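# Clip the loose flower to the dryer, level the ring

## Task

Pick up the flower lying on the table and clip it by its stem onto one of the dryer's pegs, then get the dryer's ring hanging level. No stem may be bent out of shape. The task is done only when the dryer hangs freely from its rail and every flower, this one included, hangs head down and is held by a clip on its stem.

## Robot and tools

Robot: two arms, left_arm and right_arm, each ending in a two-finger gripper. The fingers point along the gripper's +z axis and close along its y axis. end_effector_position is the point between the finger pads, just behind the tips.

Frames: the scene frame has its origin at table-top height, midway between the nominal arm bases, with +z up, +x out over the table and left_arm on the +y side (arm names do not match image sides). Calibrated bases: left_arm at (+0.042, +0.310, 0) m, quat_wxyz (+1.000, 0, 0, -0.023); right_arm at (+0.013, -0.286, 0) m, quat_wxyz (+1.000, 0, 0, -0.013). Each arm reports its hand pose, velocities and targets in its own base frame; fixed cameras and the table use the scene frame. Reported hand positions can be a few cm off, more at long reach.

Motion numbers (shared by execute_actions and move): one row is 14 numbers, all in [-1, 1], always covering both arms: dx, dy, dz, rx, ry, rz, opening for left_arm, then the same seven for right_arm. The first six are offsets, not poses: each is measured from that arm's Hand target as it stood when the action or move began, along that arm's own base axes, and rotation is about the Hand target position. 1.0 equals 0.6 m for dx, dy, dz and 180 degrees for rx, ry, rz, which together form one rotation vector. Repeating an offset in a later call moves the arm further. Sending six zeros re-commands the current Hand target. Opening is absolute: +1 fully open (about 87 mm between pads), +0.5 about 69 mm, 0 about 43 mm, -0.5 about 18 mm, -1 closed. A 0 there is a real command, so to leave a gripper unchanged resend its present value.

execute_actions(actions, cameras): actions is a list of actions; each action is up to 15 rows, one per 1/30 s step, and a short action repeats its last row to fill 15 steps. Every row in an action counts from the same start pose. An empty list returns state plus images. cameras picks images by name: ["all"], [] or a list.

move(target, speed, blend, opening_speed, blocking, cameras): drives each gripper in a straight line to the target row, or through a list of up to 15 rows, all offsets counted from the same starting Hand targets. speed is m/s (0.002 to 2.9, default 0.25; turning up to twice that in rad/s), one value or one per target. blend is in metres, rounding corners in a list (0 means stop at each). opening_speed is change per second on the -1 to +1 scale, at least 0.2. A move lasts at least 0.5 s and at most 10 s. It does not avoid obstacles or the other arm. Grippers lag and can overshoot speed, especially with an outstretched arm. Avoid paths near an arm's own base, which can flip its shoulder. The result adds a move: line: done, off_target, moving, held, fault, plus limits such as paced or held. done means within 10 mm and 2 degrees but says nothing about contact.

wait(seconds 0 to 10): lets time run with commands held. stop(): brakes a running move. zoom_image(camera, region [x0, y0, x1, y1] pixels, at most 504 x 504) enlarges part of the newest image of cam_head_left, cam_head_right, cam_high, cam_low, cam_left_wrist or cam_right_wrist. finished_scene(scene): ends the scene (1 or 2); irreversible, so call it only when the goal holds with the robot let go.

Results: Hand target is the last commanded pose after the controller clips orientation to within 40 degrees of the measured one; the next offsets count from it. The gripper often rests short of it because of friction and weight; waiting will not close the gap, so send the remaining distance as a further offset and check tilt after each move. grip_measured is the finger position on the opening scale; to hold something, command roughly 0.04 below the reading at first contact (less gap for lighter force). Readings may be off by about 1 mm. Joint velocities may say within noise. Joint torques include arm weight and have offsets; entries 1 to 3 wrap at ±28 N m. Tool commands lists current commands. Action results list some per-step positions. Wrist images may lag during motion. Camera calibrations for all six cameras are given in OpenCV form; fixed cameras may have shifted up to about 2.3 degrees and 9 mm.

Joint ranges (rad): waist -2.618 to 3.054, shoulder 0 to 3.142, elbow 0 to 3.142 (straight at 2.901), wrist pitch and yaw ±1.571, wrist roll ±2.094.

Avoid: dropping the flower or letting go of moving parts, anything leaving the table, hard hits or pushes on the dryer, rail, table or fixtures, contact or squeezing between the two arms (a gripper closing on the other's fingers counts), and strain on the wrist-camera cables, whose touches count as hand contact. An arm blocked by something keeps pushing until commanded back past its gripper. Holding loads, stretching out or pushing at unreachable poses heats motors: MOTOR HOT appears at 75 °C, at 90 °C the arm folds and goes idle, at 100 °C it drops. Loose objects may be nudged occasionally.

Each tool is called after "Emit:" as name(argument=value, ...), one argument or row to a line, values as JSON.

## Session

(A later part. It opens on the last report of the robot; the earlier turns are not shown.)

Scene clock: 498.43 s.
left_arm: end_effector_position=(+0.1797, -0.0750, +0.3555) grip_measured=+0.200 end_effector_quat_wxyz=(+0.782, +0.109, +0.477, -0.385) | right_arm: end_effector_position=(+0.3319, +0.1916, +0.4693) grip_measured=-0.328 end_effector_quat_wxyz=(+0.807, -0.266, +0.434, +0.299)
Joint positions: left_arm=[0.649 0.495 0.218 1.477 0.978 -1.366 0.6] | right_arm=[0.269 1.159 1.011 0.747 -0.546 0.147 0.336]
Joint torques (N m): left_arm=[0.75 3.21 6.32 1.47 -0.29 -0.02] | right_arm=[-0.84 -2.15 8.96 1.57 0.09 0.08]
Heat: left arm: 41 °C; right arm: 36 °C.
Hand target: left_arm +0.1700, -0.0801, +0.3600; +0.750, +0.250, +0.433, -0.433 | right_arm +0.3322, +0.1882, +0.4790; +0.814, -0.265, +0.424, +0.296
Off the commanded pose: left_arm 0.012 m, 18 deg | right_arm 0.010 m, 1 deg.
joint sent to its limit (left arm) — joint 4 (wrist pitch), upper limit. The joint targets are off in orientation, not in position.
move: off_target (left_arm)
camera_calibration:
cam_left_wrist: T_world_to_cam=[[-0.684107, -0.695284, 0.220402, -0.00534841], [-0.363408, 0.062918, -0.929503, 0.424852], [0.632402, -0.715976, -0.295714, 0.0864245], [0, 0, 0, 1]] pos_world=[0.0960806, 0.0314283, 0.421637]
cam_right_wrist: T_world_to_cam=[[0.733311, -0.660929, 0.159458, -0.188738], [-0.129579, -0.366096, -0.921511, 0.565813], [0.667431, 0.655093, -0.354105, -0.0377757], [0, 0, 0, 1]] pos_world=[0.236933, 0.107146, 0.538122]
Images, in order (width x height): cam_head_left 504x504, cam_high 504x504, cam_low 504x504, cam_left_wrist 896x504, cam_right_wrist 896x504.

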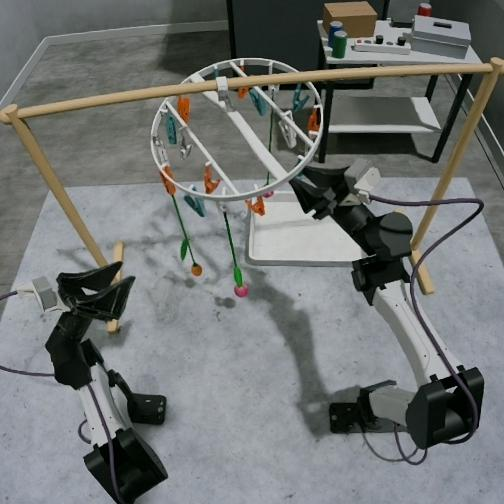

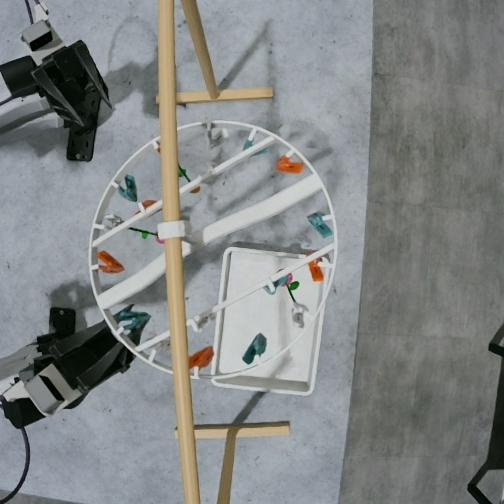

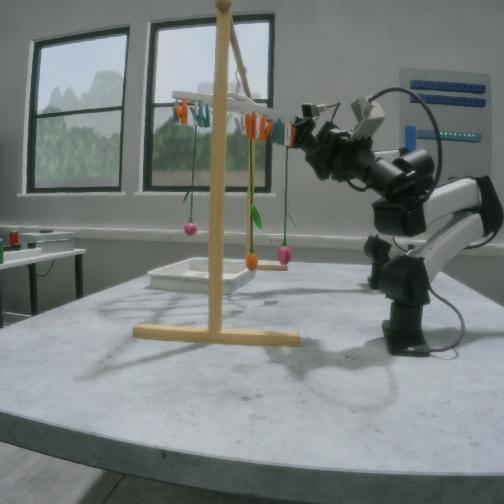

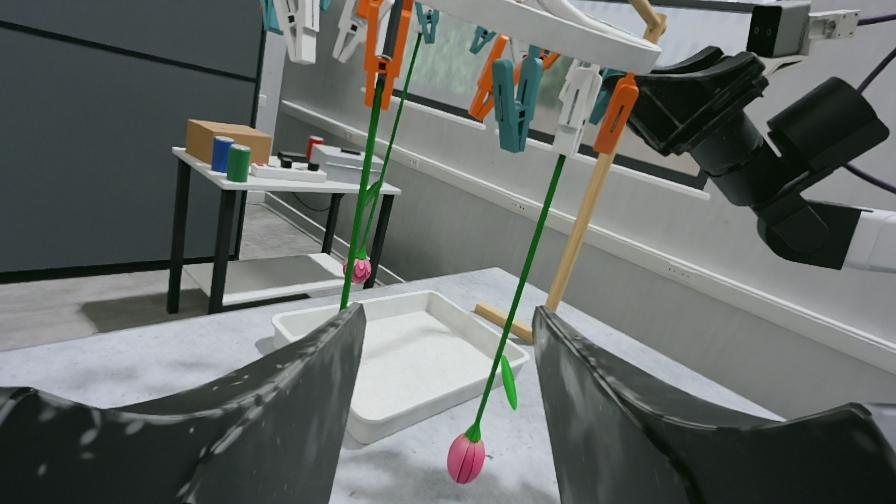

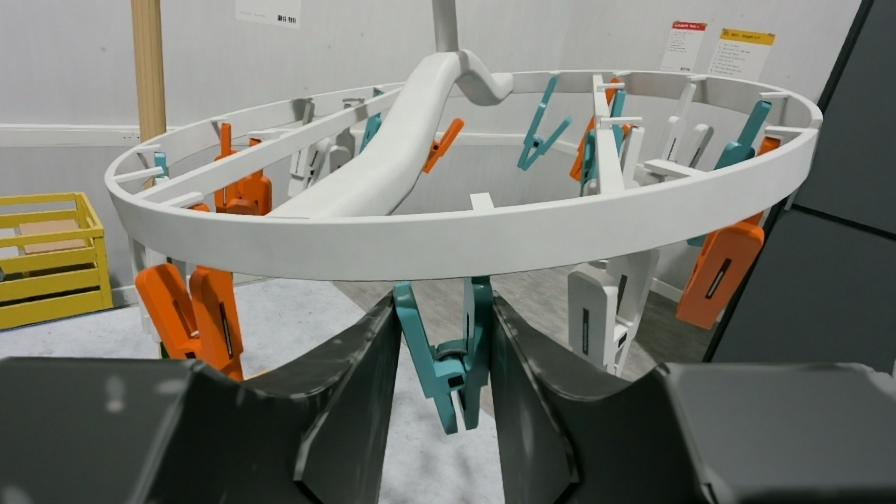

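Emit:
move(
  target=[
    [0,0,0,0,0,0,0.2, 0,0,0,0,0,0,-0.08],
    [0,0,0,0,0,0,0.2, -0.0868,-0.1153,-0.0833,0,0,0,-0.08],
  ],
  speed=0.12,
  opening_speed=0.3,
  cameras=["cam_high","cam_low","cam_left_wrist","cam_right_wrist"],
)

Emit:
zoom_image(
  camera="cam_high",
  region=[60, 100, 360, 400],
)

Scene clock: 511.10 s.
left_arm: end_effector_position=(+0.1797, -0.0750, +0.3555) grip_measured=+0.200 end_effector_quat_wxyz=(+0.782, +0.109, +0.477, -0.385) | right_arm: end_effector_position=(+0.2819, +0.1201, +0.4284) grip_measured=-0.080 end_effector_quat_wxyz=(+0.812, -0.262, +0.428, +0.298)
Joint positions: left_arm=[0.649 0.495 0.218 1.477 0.978 -1.366 0.6] | right_arm=[-0.06 0.938 0.691 1.032 -0.792 0.42 0.46]
Joint torques (N m): left_arm=[0.75 3.19 6.32 1.47 -0.29 -0.02] | right_arm=[-0.53 -0.91 6.24 1.28 0.13 0.05]
Heat: left arm: 41 °C; right arm: 36 °C.
Hand target: left_arm +0.1700, -0.0801, +0.3600; +0.750, +0.250, +0.433, -0.433 | right_arm +0.2801, +0.1190, +0.4291; +0.814, -0.265, +0.424, +0.296
Off the commanded pose: left_arm 0.012 m, 18 deg | right_arm 0.002 m, 1 deg.
joint sent to its limit (left arm) — joint 4 (wrist pitch), upper limit. The joint targets are off in orientation, not in position.
move: off_target (left_arm)
camera_calibration:
cam_left_wrist: T_world_to_cam=[[-0.684107, -0.695284, 0.220402, -0.00534841], [-0.363408, 0.062918, -0.929503, 0.424852], [0.632402, -0.715976, -0.295714, 0.0864245], [0, 0, 0, 1]] pos_world=[0.0960806, 0.0314283, 0.421637]
cam_right_wrist: T_world_to_cam=[[0.728333, -0.666163, 0.160493, -0.191207], [-0.1204, -0.354992, -0.927084, 0.49396], [0.674563, 0.655902, -0.338758, 0.0192474], [0, 0, 0, 1]] pos_world=[0.185751, 0.0353524, 0.49515]
Images, in order (width x height): cam_high 504x504, cam_low 504x504, cam_left_wrist 896x504, cam_right_wrist 896x504.

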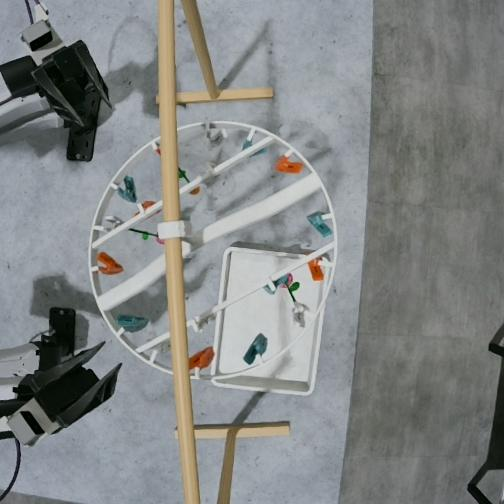

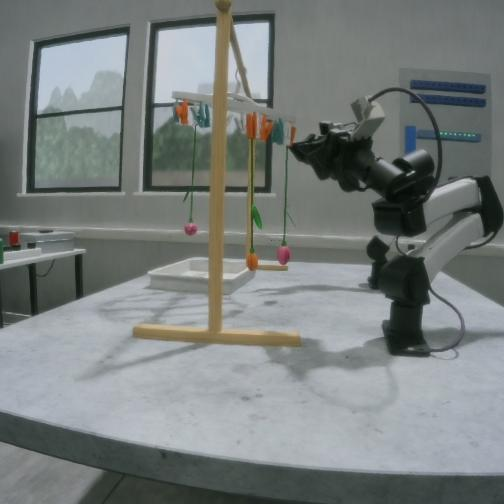

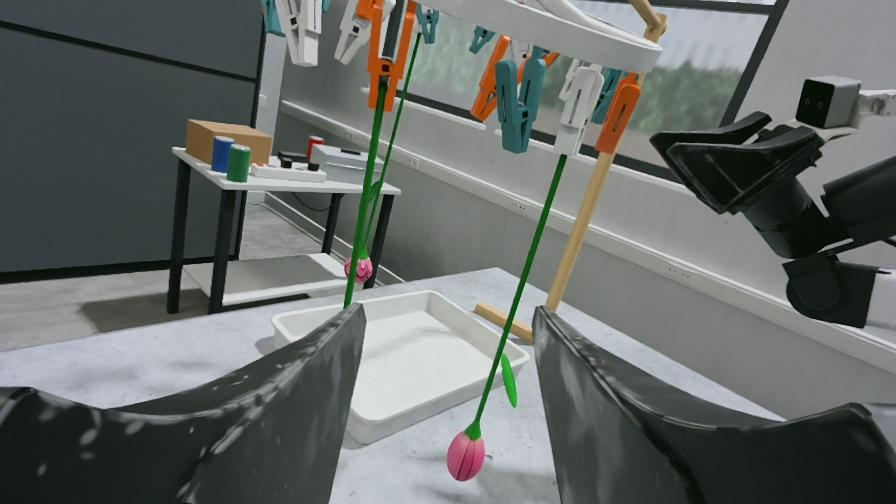

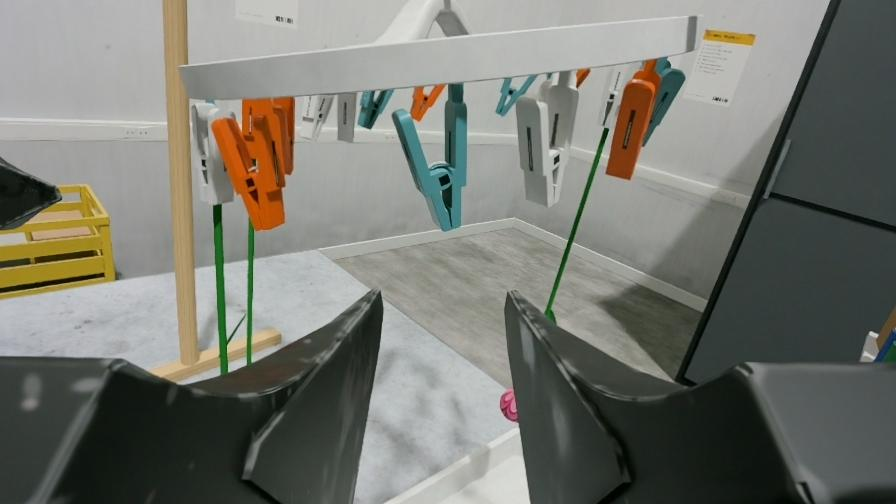

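Scaled by 1.680 from the camera's 504x504 image, which has a finer 720x720 frame.

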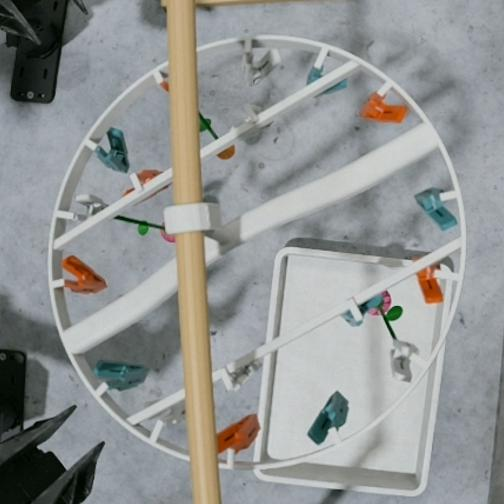

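Emit:
move(
  target=[
    [0.08,-0.09,-0.05,0,0,-0.055,0.25, -0.1085,0.16,-0.032,0,0,-0.153,-0.08],
    [0.1475,-0.1748,-0.1,0,0,-0.1111,0.25, -0.1535,0.3358,-0.0535,0,0,-0.3056,-0.08],
  ],
  speed=0.15,
  blend=[0.03,0],
  cameras=["cam_high","cam_low","cam_left_wrist","cam_right_wrist"],
)

Scene clock: 531.43 s.
left_arm: end_effector_position=(+0.2630, -0.1823, +0.2800) grip_measured=+0.250 end_effector_quat_wxyz=(+0.627, +0.276, +0.517, -0.513) | right_arm: end_effector_position=(+0.1904, +0.3268, +0.3867) grip_measured=-0.080 end_effector_quat_wxyz=(+0.814, -0.179, +0.546, -0.079)
Joint positions: left_arm=[-0.067 1.241 0.397 1.48 1.016 -0.755 0.625] | right_arm=[1.528 1.571 1.032 1.484 1.14 -1.313 0.46]
Joint torques (N m): left_arm=[-0.84 -1.54 8.34 2.25 -0.12 0.27] | right_arm=[0.5 -5.12 8.59 1.72 -0.29 0]
Heat: left arm: 41 °C; right arm: 36 °C.
Hand target: left_arm +0.2585, -0.1848, +0.2999; +0.664, +0.321, +0.383, -0.557 | right_arm +0.1880, +0.3205, +0.3970; +0.859, -0.039, +0.498, -0.113
Off the commanded pose: left_arm 0.021 m, 18 deg | right_arm 0.012 m, 18 deg.
joint sent to its limit (left arm) — joint 4 (wrist pitch), upper limit. The joint targets are off in orientation, not in position.
joint sent to its limit (right arm) — joint 4 (wrist pitch), upper limit. The joint targets are off in orientation, not in position.
move: off_target (left_arm, right_arm)
camera_calibration:
cam_left_wrist: T_world_to_cam=[[-0.914748, -0.350703, 0.200608, 0.122651], [-0.34579, 0.422771, -0.837672, 0.426896], [0.208963, -0.835627, -0.507998, 0.0835163], [0, 0, 0, 1]] pos_world=[0.242359, -0.0676762, 0.37542]
cam_right_wrist: T_world_to_cam=[[0.0931833, -0.92584, 0.366248, 0.146114], [-0.453161, -0.366977, -0.812387, 0.540472], [0.886545, -0.0902682, -0.453751, 0.179192], [0, 0, 0, 1]] pos_world=[0.0724439, 0.349795, 0.466867]
Images, in order (width x height): cam_high 504x504, cam_low 504x504, cam_left_wrist 896x504, cam_right_wrist 896x504.

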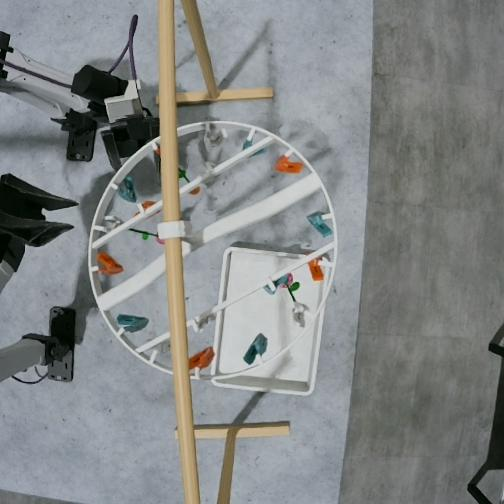

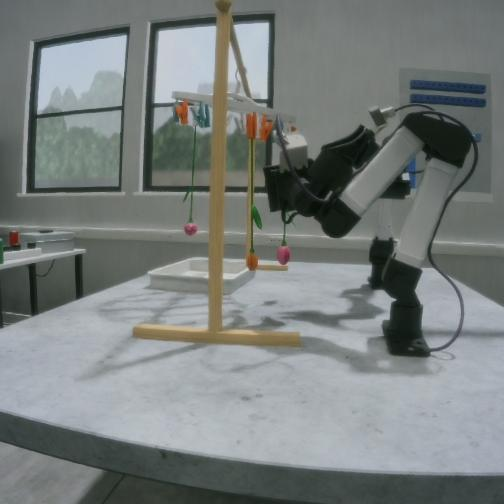

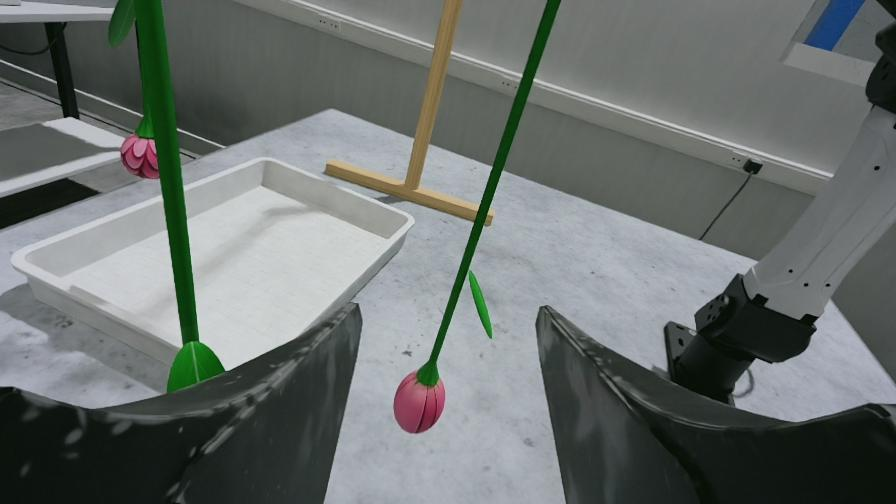

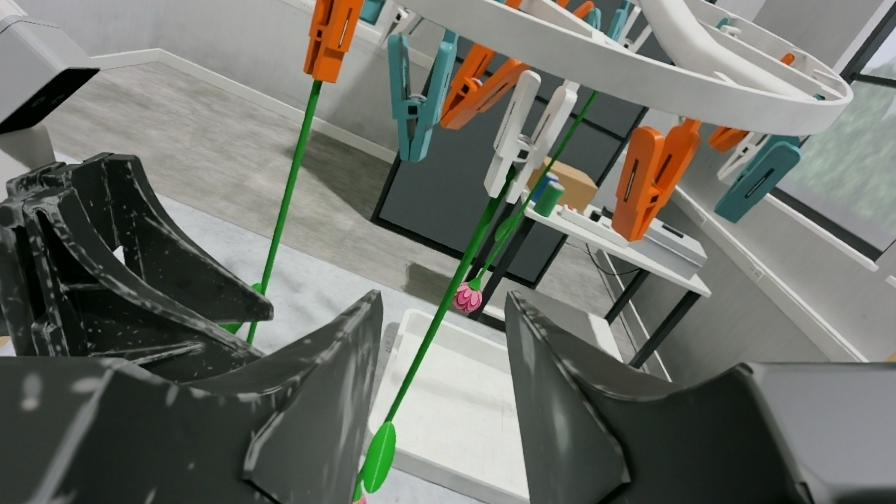

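Emit:
move(
  target=[0.0225,-0.1283,0.0917,0,0,0,0.25, 0,0,0,0,0,0,-0.08],
  speed=0.09,
  cameras=["cam_high","cam_low","cam_left_wrist","cam_right_wrist"],
)

Scene clock: 539.43 s.
left_arm: end_effector_position=(+0.2747, -0.2618, +0.3299) grip_measured=+0.250 end_effector_quat_wxyz=(+0.626, +0.306, +0.442, -0.565) | right_arm: end_effector_position=(+0.1905, +0.3267, +0.3866) grip_measured=-0.080 end_effector_quat_wxyz=(+0.814, -0.180, +0.547, -0.080)
Joint positions: left_arm=[-0.355 1.428 0.649 1.48 0.856 -0.696 0.625] | right_arm=[1.528 1.571 1.032 1.484 1.141 -1.314 0.46]
Joint torques (N m): left_arm=[-0.88 -3.12 8.55 2.23 -0.52 0.25] | right_arm=[0.57 -5.07 8.65 1.71 -0.29 -0.02]
Heat: left arm: 43 °C; right arm: 36 °C.
Hand target: left_arm +0.2720, -0.2619, +0.3550; +0.664, +0.321, +0.383, -0.557 | right_arm +0.1880, +0.3205, +0.3970; +0.859, -0.039, +0.498, -0.114
Off the commanded pose: left_arm 0.025 m, 8 deg | right_arm 0.012 m, 18 deg.
joint sent to its limit (left arm) — joint 4 (wrist pitch), upper limit. The joint targets still meet the commanded pose.
joint sent to its limit (right arm) — joint 4 (wrist pitch), upper limit. The joint targets are off in orientation, not in position.
move: off_target (left_arm, right_arm)
camera_calibration:
cam_left_wrist: T_world_to_cam=[[-0.969603, -0.203124, 0.136422, 0.170464], [-0.206368, 0.37931, -0.901963, 0.477976], [0.131464, -0.902699, -0.409698, 0.0113443], [0, 0, 0, 1]] pos_world=[0.26243, -0.136435, 0.412509]
cam_right_wrist: T_world_to_cam=[[0.0926314, -0.925653, 0.36686, 0.145792], [-0.453802, -0.367201, -0.811928, 0.540426], [0.886275, -0.0912717, -0.454077, 0.179626], [0, 0, 0, 1]] pos_world=[0.0725431, 0.349792, 0.466867]
Images, in order (width x height): cam_high 504x504, cam_low 504x504, cam_left_wrist 896x504, cam_right_wrist 896x504.

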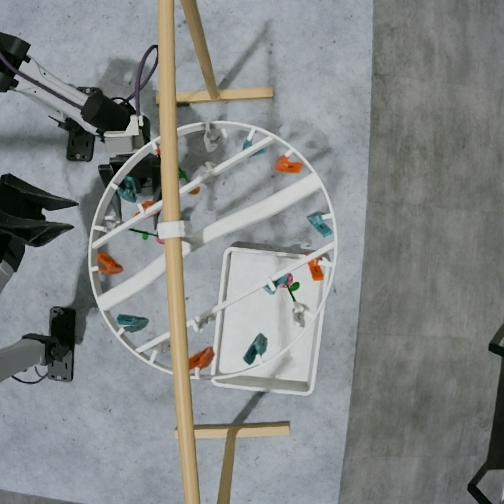

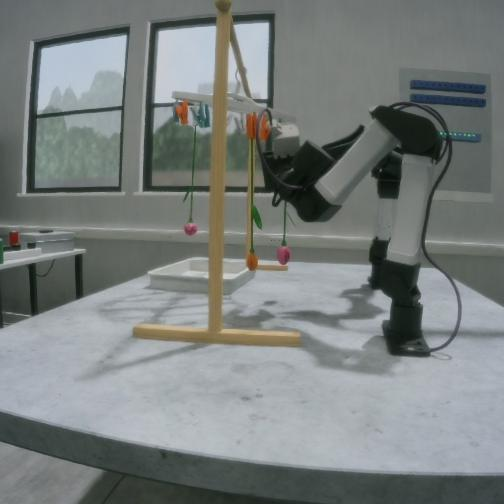

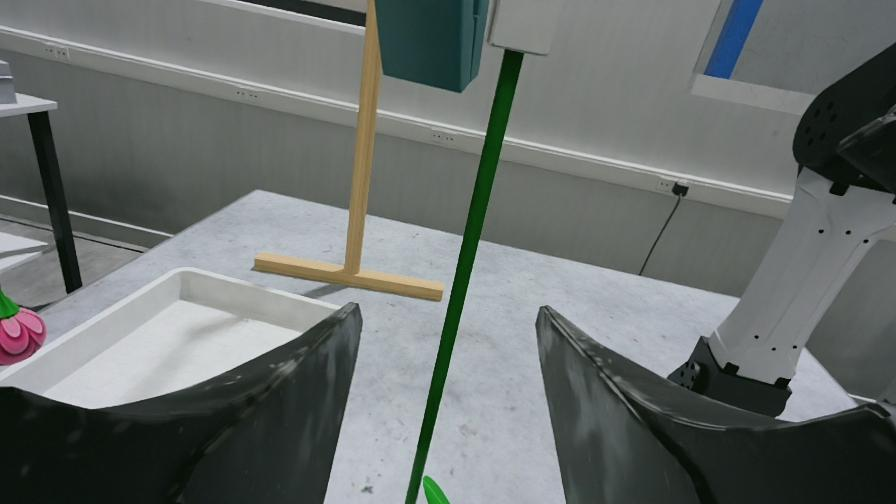

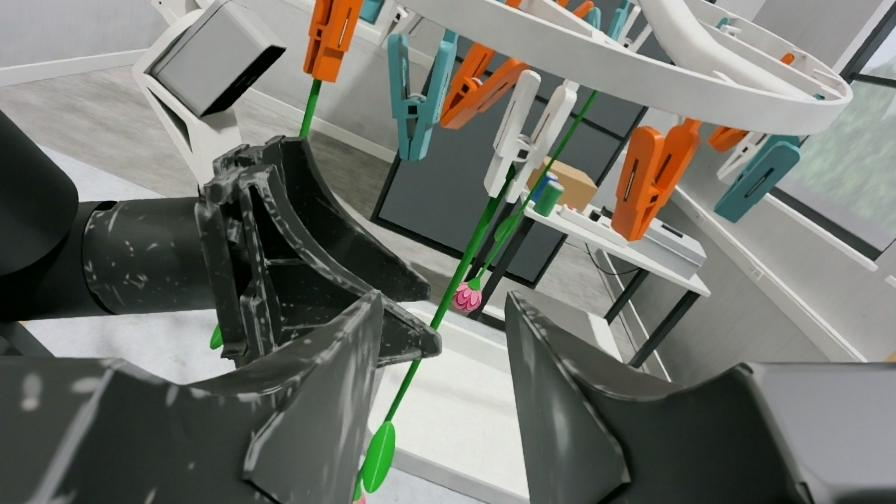

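Emit:
zoom_image(
  camera="cam_right_wrist",
  region=[340, 120, 600, 420],
)

Emit:
zoom_image(
  camera="cam_high",
  region=[80, 120, 220, 260],
)

Scaled by 1.680 from the camera's 896x504 image, which has a finer 1280x720 frame.

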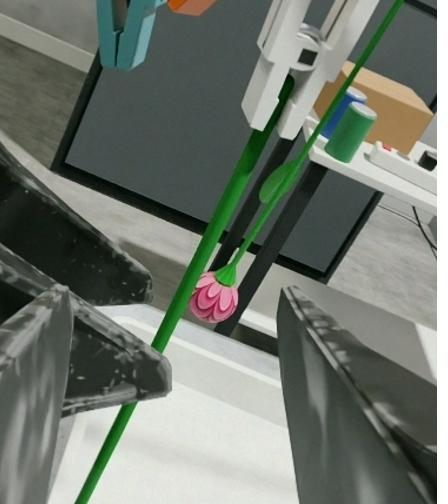

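Scaled by 3.600 from the camera's 504x504 image, which has a finer 720x720 frame.

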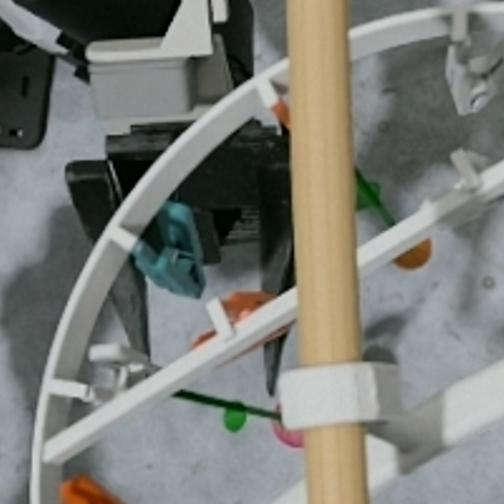

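Emit:
move(
  target=[0.0065,-0.0300,0.0217,0,0,0,0.1, 0,0,0,0,0,0,-0.08],
  speed=0.06,
  opening_speed=0.3,
  cameras=["cam_left_wrist","cam_right_wrist"],
)

Emit:
zoom_image(
  camera="cam_right_wrist",
  region=[340, 120, 600, 420],
)

Scene clock: 551.83 s.
left_arm: end_effector_position=(+0.2741, -0.2781, +0.3528) grip_measured=+0.100 end_effector_quat_wxyz=(+0.644, +0.317, +0.408, -0.564) | right_arm: end_effector_position=(+0.1905, +0.3267, +0.3866) grip_measured=-0.080 end_effector_quat_wxyz=(+0.814, -0.180, +0.547, -0.080)
Joint positions: left_arm=[-0.411 1.451 0.723 1.477 0.817 -0.655 0.55] | right_arm=[1.528 1.571 1.032 1.484 1.141 -1.314 0.46]
Joint torques (N m): left_arm=[-0.83 -3.38 8.65 1.45 -0.51 0.26] | right_arm=[0.54 -5.05 8.58 1.71 -0.29 0]
Heat: left arm: 44 °C; right arm: 36 °C.
Hand target: left_arm +0.2759, -0.2799, +0.3679; +0.664, +0.321, +0.383, -0.557 | right_arm +0.1880, +0.3205, +0.3970; +0.859, -0.039, +0.498, -0.114
Off the commanded pose: left_arm 0.015 m, 4 deg | right_arm 0.012 m, 18 deg.
joint sent to its limit (right arm) — joint 4 (wrist pitch), upper limit. The joint targets are off in orientation, not in position.
move: off_target (left_arm, right_arm)
camera_calibration:
cam_left_wrist: T_world_to_cam=[[-0.978917, -0.190484, 0.0737344, 0.191566], [-0.137879, 0.349901, -0.926584, 0.486411], [0.1507, -0.917216, -0.368788, -0.0176484], [0, 0, 0, 1]] pos_world=[0.257253, -0.149893, 0.430068]
cam_right_wrist: T_world_to_cam=[[0.0926314, -0.925653, 0.36686, 0.145792], [-0.453802, -0.367201, -0.811928, 0.540426], [0.886275, -0.0912717, -0.454077, 0.179626], [0, 0, 0, 1]] pos_world=[0.0725431, 0.349792, 0.466867]
Images, in order (width x height): cam_left_wrist 896x504, cam_right_wrist 896x504.

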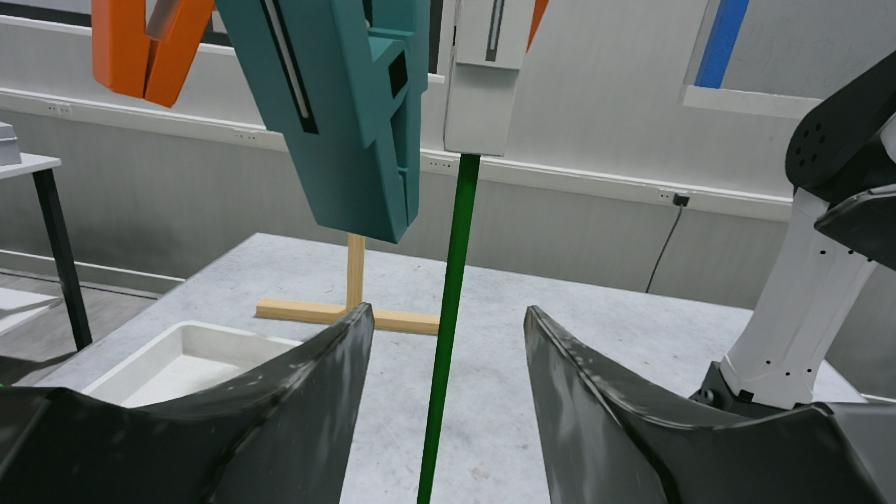

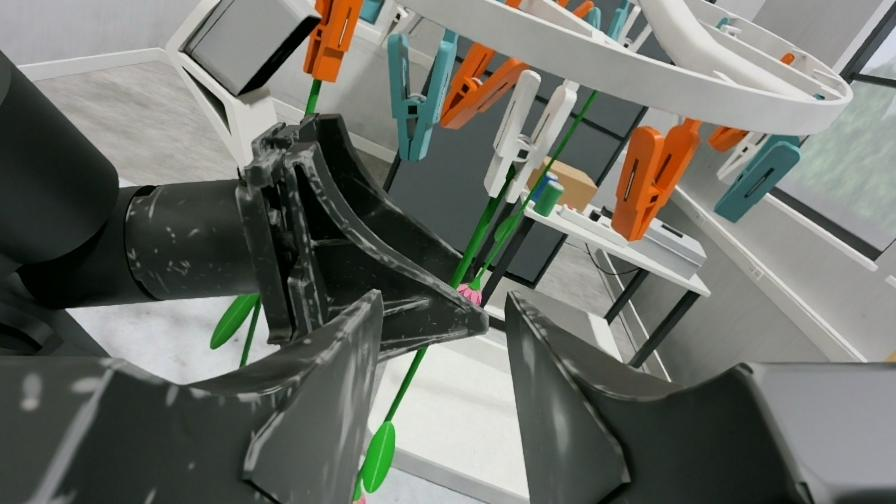

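Scaled by 1.680 from the camera's 896x504 image, which has a finer 1280x720 frame.

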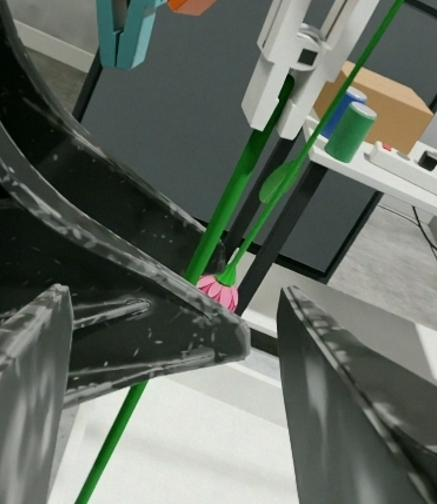

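Emit:
move(
  target=[0,0,0,0,0,0,-0.95, 0.0873,-0.003,0.053,0.0310,-0.0010,0.0239,-0.08],
  speed=0.08,
  opening_speed=0.6,
  cameras=["cam_high","cam_low","cam_left_wrist","cam_right_wrist"],
)

Emit:
zoom_image(
  camera="cam_right_wrist",
  region=[320, 60, 620, 400],
)

Scene clock: 560.83 s.
left_arm: end_effector_position=(+0.2743, -0.2780, +0.3529) grip_measured=-0.891 end_effector_quat_wxyz=(+0.645, +0.317, +0.408, -0.563) | right_arm: end_effector_position=(+0.2403, +0.3258, +0.4160) grip_measured=-0.080 end_effector_quat_wxyz=(+0.839, -0.096, +0.531, -0.067)
Joint positions: left_arm=[-0.411 1.451 0.723 1.477 0.816 -0.652 0.054] | right_arm=[1.373 1.648 1.169 1.483 1.053 -1.197 0.46]
Joint torques (N m): left_arm=[-0.83 -3.36 8.65 1.45 -0.51 0.22] | right_arm=[-0.36 -5.53 8.65 1.62 -0.45 0.17]
Heat: left arm: 43 °C; right arm: 36 °C.
Hand target: left_arm +0.2759, -0.2799, +0.3679; +0.664, +0.321, +0.383, -0.557 | right_arm +0.2404, +0.3187, +0.4289; +0.864, -0.016, +0.500, -0.057
Off the commanded pose: left_arm 0.015 m, 4 deg | right_arm 0.015 m, 10 deg.
joint sent to its limit (right arm) — joint 4 (wrist pitch), upper limit. The joint targets are off in orientation, not in position.
move: off_target (left_arm, right_arm)
camera_calibration:
cam_left_wrist: T_world_to_cam=[[-0.978696, -0.192616, 0.0710927, 0.192015], [-0.136151, 0.349674, -0.926926, 0.486132], [0.153681, -0.916857, -0.368449, -0.01842], [0, 0, 0, 1]] pos_world=[0.256942, -0.149891, 0.43017]
cam_right_wrist: T_world_to_cam=[[0.0164231, -0.975212, 0.220662, 0.224818], [-0.418508, -0.207134, -0.884277, 0.556124], [0.908064, -0.0778263, -0.411536, 0.12141], [0, 0, 0, 1]] pos_world=[0.118802, 0.343886, 0.492124]
Images, in order (width x height): cam_high 504x504, cam_low 504x504, cam_left_wrist 896x504, cam_right_wrist 896x504.

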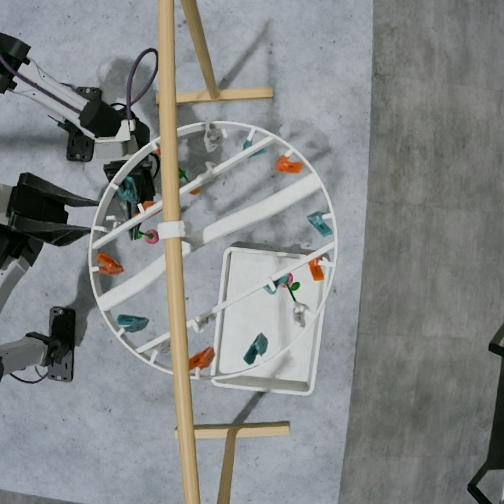

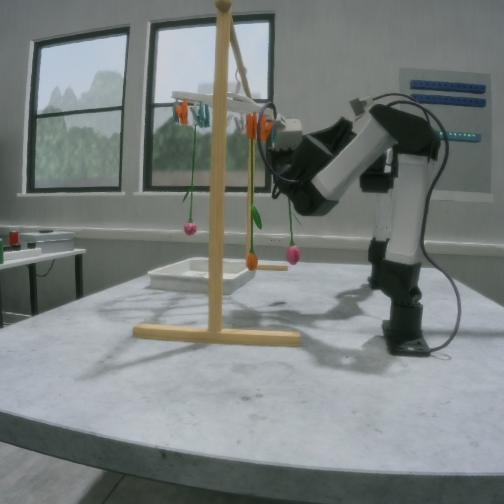

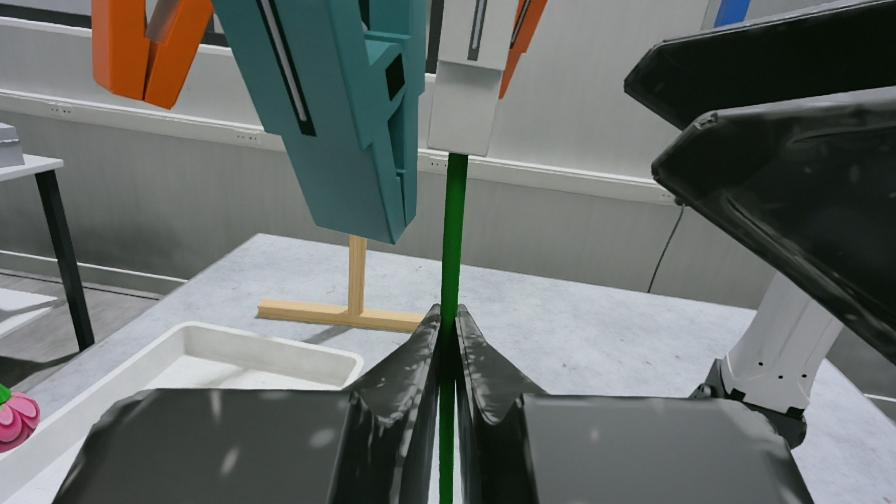

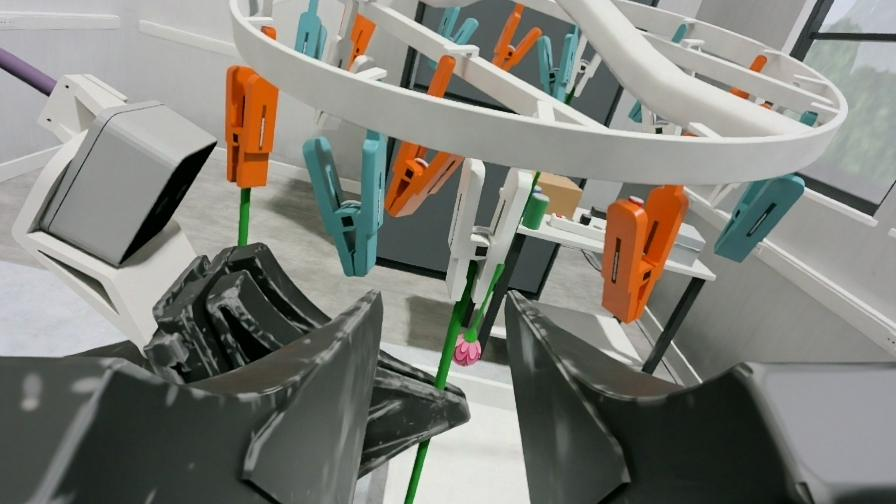

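Scaled by 1.482 from the camera's 896x504 image, which has a finer 1280x720 frame.

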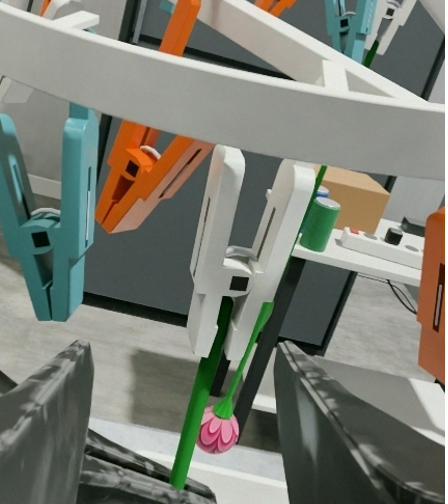

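Emit:
move(
  target=[0,0,0,0,0,0,-0.95, 0.0208,-0.0102,0.014,-0.0024,0.0276,0.0320,-0.08],
  speed=0.06,
  cameras=["cam_right_wrist"],
)

Emit:
zoom_image(
  camera="cam_right_wrist",
  region=[320, 60, 620, 400],
)

Scene clock: 580.83 s.
left_arm: end_effector_position=(+0.2743, -0.2780, +0.3529) grip_measured=-0.891 end_effector_quat_wxyz=(+0.645, +0.317, +0.408, -0.563) | right_arm: end_effector_position=(+0.2531, +0.3209, +0.4203) grip_measured=-0.080 end_effector_quat_wxyz=(+0.837, -0.068, +0.542, -0.030)
Joint positions: left_arm=[-0.411 1.451 0.723 1.477 0.816 -0.652 0.054] | right_arm=[1.332 1.609 1.169 1.381 1.047 -1.031 0.46]
Joint torques (N m): left_arm=[-0.83 -3.37 8.65 1.45 -0.5 0.22] | right_arm=[-0.44 -8.57 8.54 0.84 -0.45 0.15]
Heat: left arm: 43 °C; right arm: 36 °C.
Hand target: left_arm +0.2759, -0.2799, +0.3679; +0.664, +0.321, +0.383, -0.557 | right_arm +0.2529, +0.3126, +0.4373; +0.843, -0.046, +0.535, -0.014
Off the commanded pose: left_arm 0.015 m, 4 deg | right_arm 0.019 m, 3 deg.
move: off_target (left_arm, right_arm)
camera_calibration:
cam_right_wrist: T_world_to_cam=[[0.0496082, -0.989697, 0.134307, 0.251465], [-0.433983, -0.142474, -0.889584, 0.549569], [0.899554, -0.0141562, -0.436579, 0.10344], [0, 0, 0, 1]] pos_world=[0.132978, 0.328638, 0.500274]
Images, in order (width x height): cam_right_wrist 896x504.

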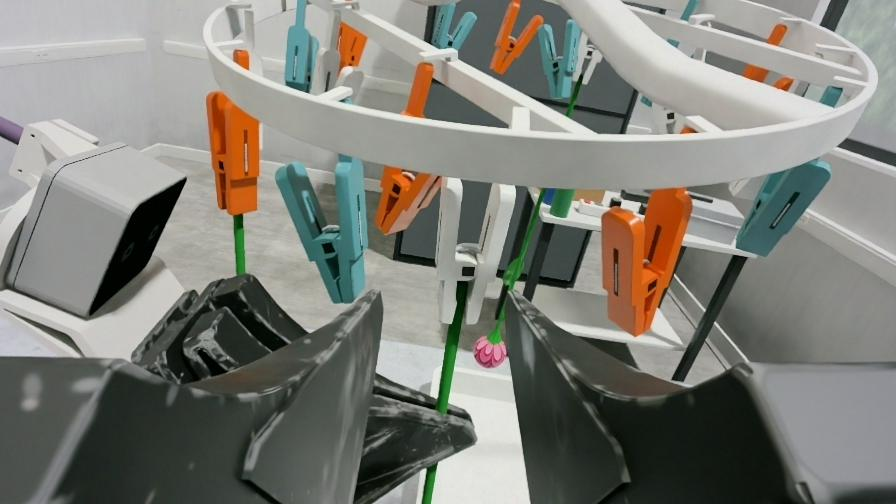

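Scaled by 1.482 from the camera's 896x504 image, which has a finer 1280x720 frame.

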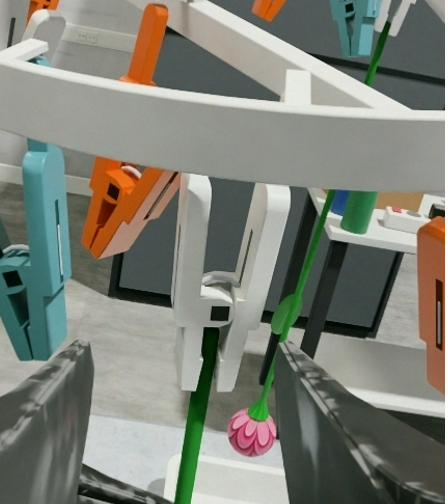

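Emit:
move(
  target=[0,0,0,0,0,0,-0.95, 0.033,-0.004,0.0283,0,0,0,-0.08],
  speed=0.06,
  cameras=["cam_right_wrist"],
)

Emit:
zoom_image(
  camera="cam_right_wrist",
  region=[320, 100, 620, 440],
)

Scene clock: 587.17 s.
left_arm: end_effector_position=(+0.2743, -0.2780, +0.3529) grip_measured=-0.891 end_effector_quat_wxyz=(+0.645, +0.317, +0.408, -0.563) | right_arm: end_effector_position=(+0.2739, +0.3189, +0.4354) grip_measured=-0.080 end_effector_quat_wxyz=(+0.836, -0.068, +0.543, -0.031)
Joint positions: left_arm=[-0.411 1.451 0.723 1.477 0.816 -0.652 0.054] | right_arm=[1.269 1.594 1.233 1.218 1.012 -0.935 0.46]
Joint torques (N m): left_arm=[-0.83 -3.37 8.64 1.45 -0.51 0.22] | right_arm=[-0.39 -8.68 8.87 0.95 -0.43 0.16]
Heat: left arm: 43 °C; right arm: 36 °C.
Hand target: left_arm +0.2759, -0.2799, +0.3679; +0.664, +0.321, +0.383, -0.557 | right_arm +0.2728, +0.3102, +0.4542; +0.843, -0.046, +0.535, -0.015
Off the commanded pose: left_arm 0.015 m, 4 deg | right_arm 0.021 m, 3 deg.
move: off_target (left_arm, right_arm)
camera_calibration:
cam_right_wrist: T_world_to_cam=[[0.047732, -0.989756, 0.134552, 0.246814], [-0.438004, -0.141804, -0.887719, 0.571835], [0.897705, -0.0165619, -0.440285, 0.0941418], [0, 0, 0, 1]] pos_world=[0.154173, 0.326934, 0.515868]
Images, in order (width x height): cam_right_wrist 896x504.

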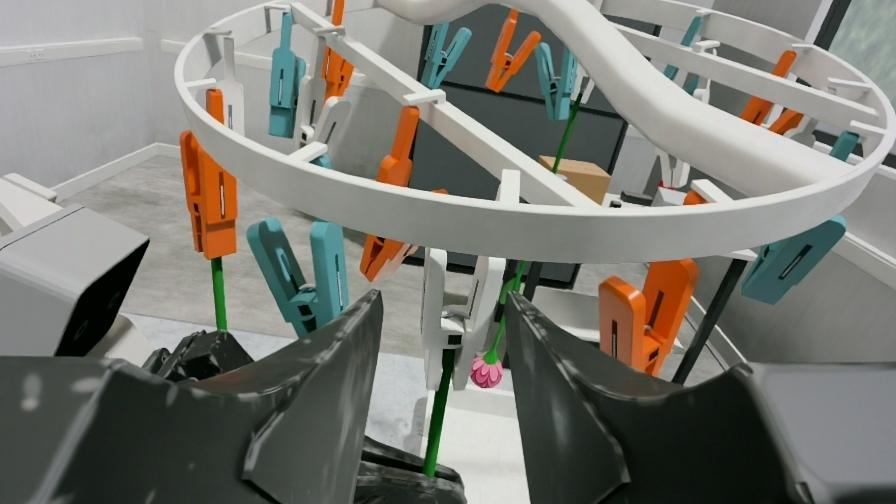

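Scaled by 1.482 from the camera's 896x504 image, which has a finer 1280x720 frame.

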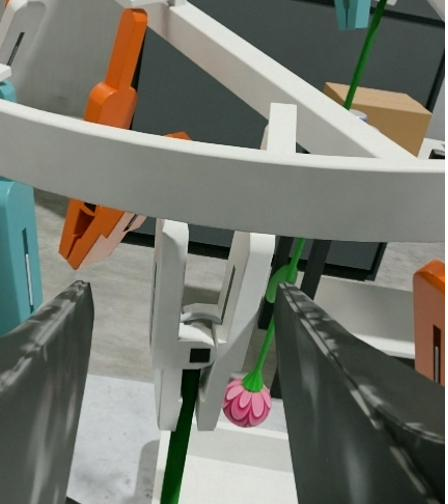

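Emit:
move(
  target=[0,0,0,0,0,0,-0.95, 0.0183,-0.0035,0.0065,0,0,0,-0.08],
  speed=0.05,
  cameras=["cam_right_wrist"],
)

Emit:
zoom_image(
  camera="cam_right_wrist",
  region=[320, 140, 620, 480],
)

Scene clock: 591.57 s.
left_arm: end_effector_position=(+0.2743, -0.2780, +0.3529) grip_measured=-0.891 end_effector_quat_wxyz=(+0.645, +0.317, +0.408, -0.563) | right_arm: end_effector_position=(+0.2855, +0.3184, +0.4365) grip_measured=-0.080 end_effector_quat_wxyz=(+0.835, -0.070, +0.545, -0.032)
Joint positions: left_arm=[-0.411 1.451 0.723 1.477 0.816 -0.652 0.054] | right_arm=[1.235 1.594 1.249 1.155 0.991 -0.886 0.46]
Joint torques (N m): left_arm=[-0.84 -3.37 8.65 1.45 -0.51 0.22] | right_arm=[-0.46 -9.22 9.14 1.04 -0.42 0.16]
Heat: left arm: 43 °C; right arm: 36 °C.
Hand target: left_arm +0.2759, -0.2799, +0.3679; +0.664, +0.321, +0.383, -0.557 | right_arm +0.2837, +0.3081, +0.4580; +0.843, -0.046, +0.535, -0.015
Off the commanded pose: left_arm 0.015 m, 4 deg | right_arm 0.024 m, 4 deg.
move: off_target (left_arm, right_arm)
camera_calibration:
cam_right_wrist: T_world_to_cam=[[0.0479761, -0.989097, 0.13923, 0.243363], [-0.441074, -0.146043, -0.885509, 0.579123], [0.896188, -0.0189273, -0.443271, 0.0866911], [0, 0, 0, 1]] pos_world=[0.166069, 0.326927, 0.517363]
Images, in order (width x height): cam_right_wrist 896x504.

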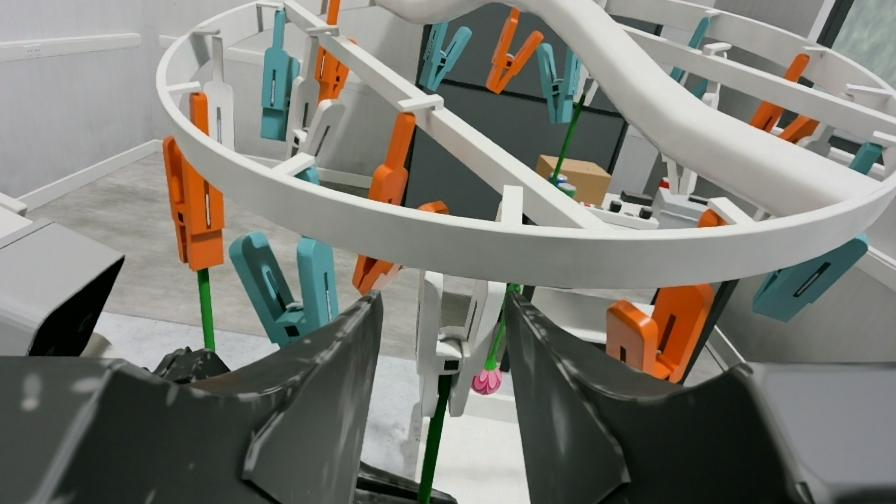

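Scaled by 1.482 from the camera's 896x504 image, which has a finer 1280x720 frame.

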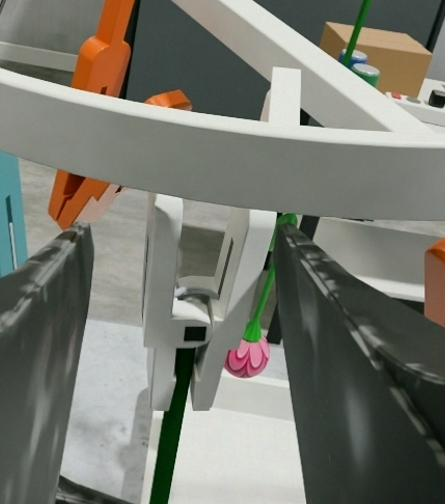

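Emit:
move(
  target=[
    [0,0,0,0,0,0,-0.95, 0.0008,-0.0115,0.0018,0,0,0,-0.08],
    [0,0,0,0,0,0,-0.95, 0.0008,-0.0115,0.0018,0,0,0,-0.32],
  ],
  speed=0.05,
  opening_speed=0.3,
  cameras=["cam_right_wrist","cam_left_wrist"],
)

Emit:
zoom_image(
  camera="cam_right_wrist",
  region=[320, 180, 580, 480],
)

Scene clock: 598.17 s.
left_arm: end_effector_position=(+0.2743, -0.2780, +0.3529) grip_measured=-0.891 end_effector_quat_wxyz=(+0.645, +0.317, +0.408, -0.563) | right_arm: end_effector_position=(+0.2845, +0.3110, +0.4456) grip_measured=-0.320 end_effector_quat_wxyz=(+0.838, -0.063, +0.542, -0.025)
Joint positions: left_arm=[-0.411 1.451 0.723 1.477 0.816 -0.652 0.054] | right_arm=[1.229 1.565 1.249 1.135 0.984 -0.873 0.34]
Joint torques (N m): left_arm=[-0.83 -3.37 8.65 1.45 -0.51 0.22] | right_arm=[-0.72 -8.55 7.42 1.03 -0.4 0.13]
Heat: left arm: 43 °C; right arm: 36 °C.
Hand target: left_arm +0.2759, -0.2799, +0.3679; +0.664, +0.321, +0.383, -0.557 | right_arm +0.2842, +0.3013, +0.4591; +0.843, -0.047, +0.535, -0.015
Off the commanded pose: left_arm 0.015 m, 4 deg | right_arm 0.017 m, 2 deg.
move: off_target (left_arm, right_arm); target 2's new opening was sent with right_arm's hand 0.016 m and 2 deg from that target
camera_calibration:
cam_left_wrist: T_world_to_cam=[[-0.978696, -0.192616, 0.0710927, 0.192015], [-0.136151, 0.349674, -0.926926, 0.486132], [0.153681, -0.916857, -0.368449, -0.01842], [0, 0, 0, 1]] pos_world=[0.256942, -0.149891, 0.43017]
cam_right_wrist: T_world_to_cam=[[0.0518018, -0.991342, 0.120654, 0.242654], [-0.43445, -0.131155, -0.891096, 0.581594], [0.899205, -0.00625785, -0.437482, 0.0841031], [0, 0, 0, 1]] pos_world=[0.164477, 0.317358, 0.525772]
Images, in order (width x height): cam_left_wrist 896x504, cam_right_wrist 896x504.

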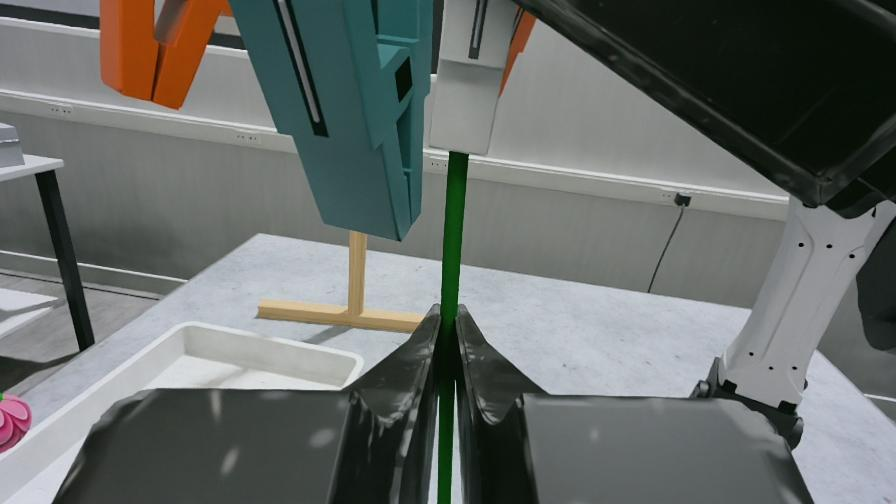

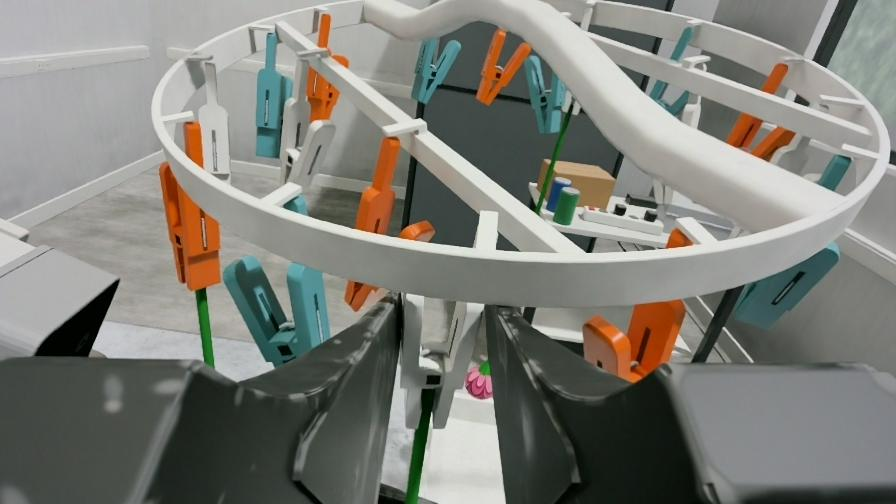

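Scaled by 1.680 from the camera's 896x504 image, which has a finer 1280x720 frame.

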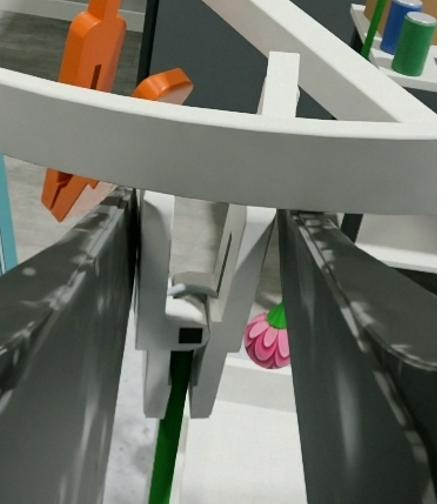

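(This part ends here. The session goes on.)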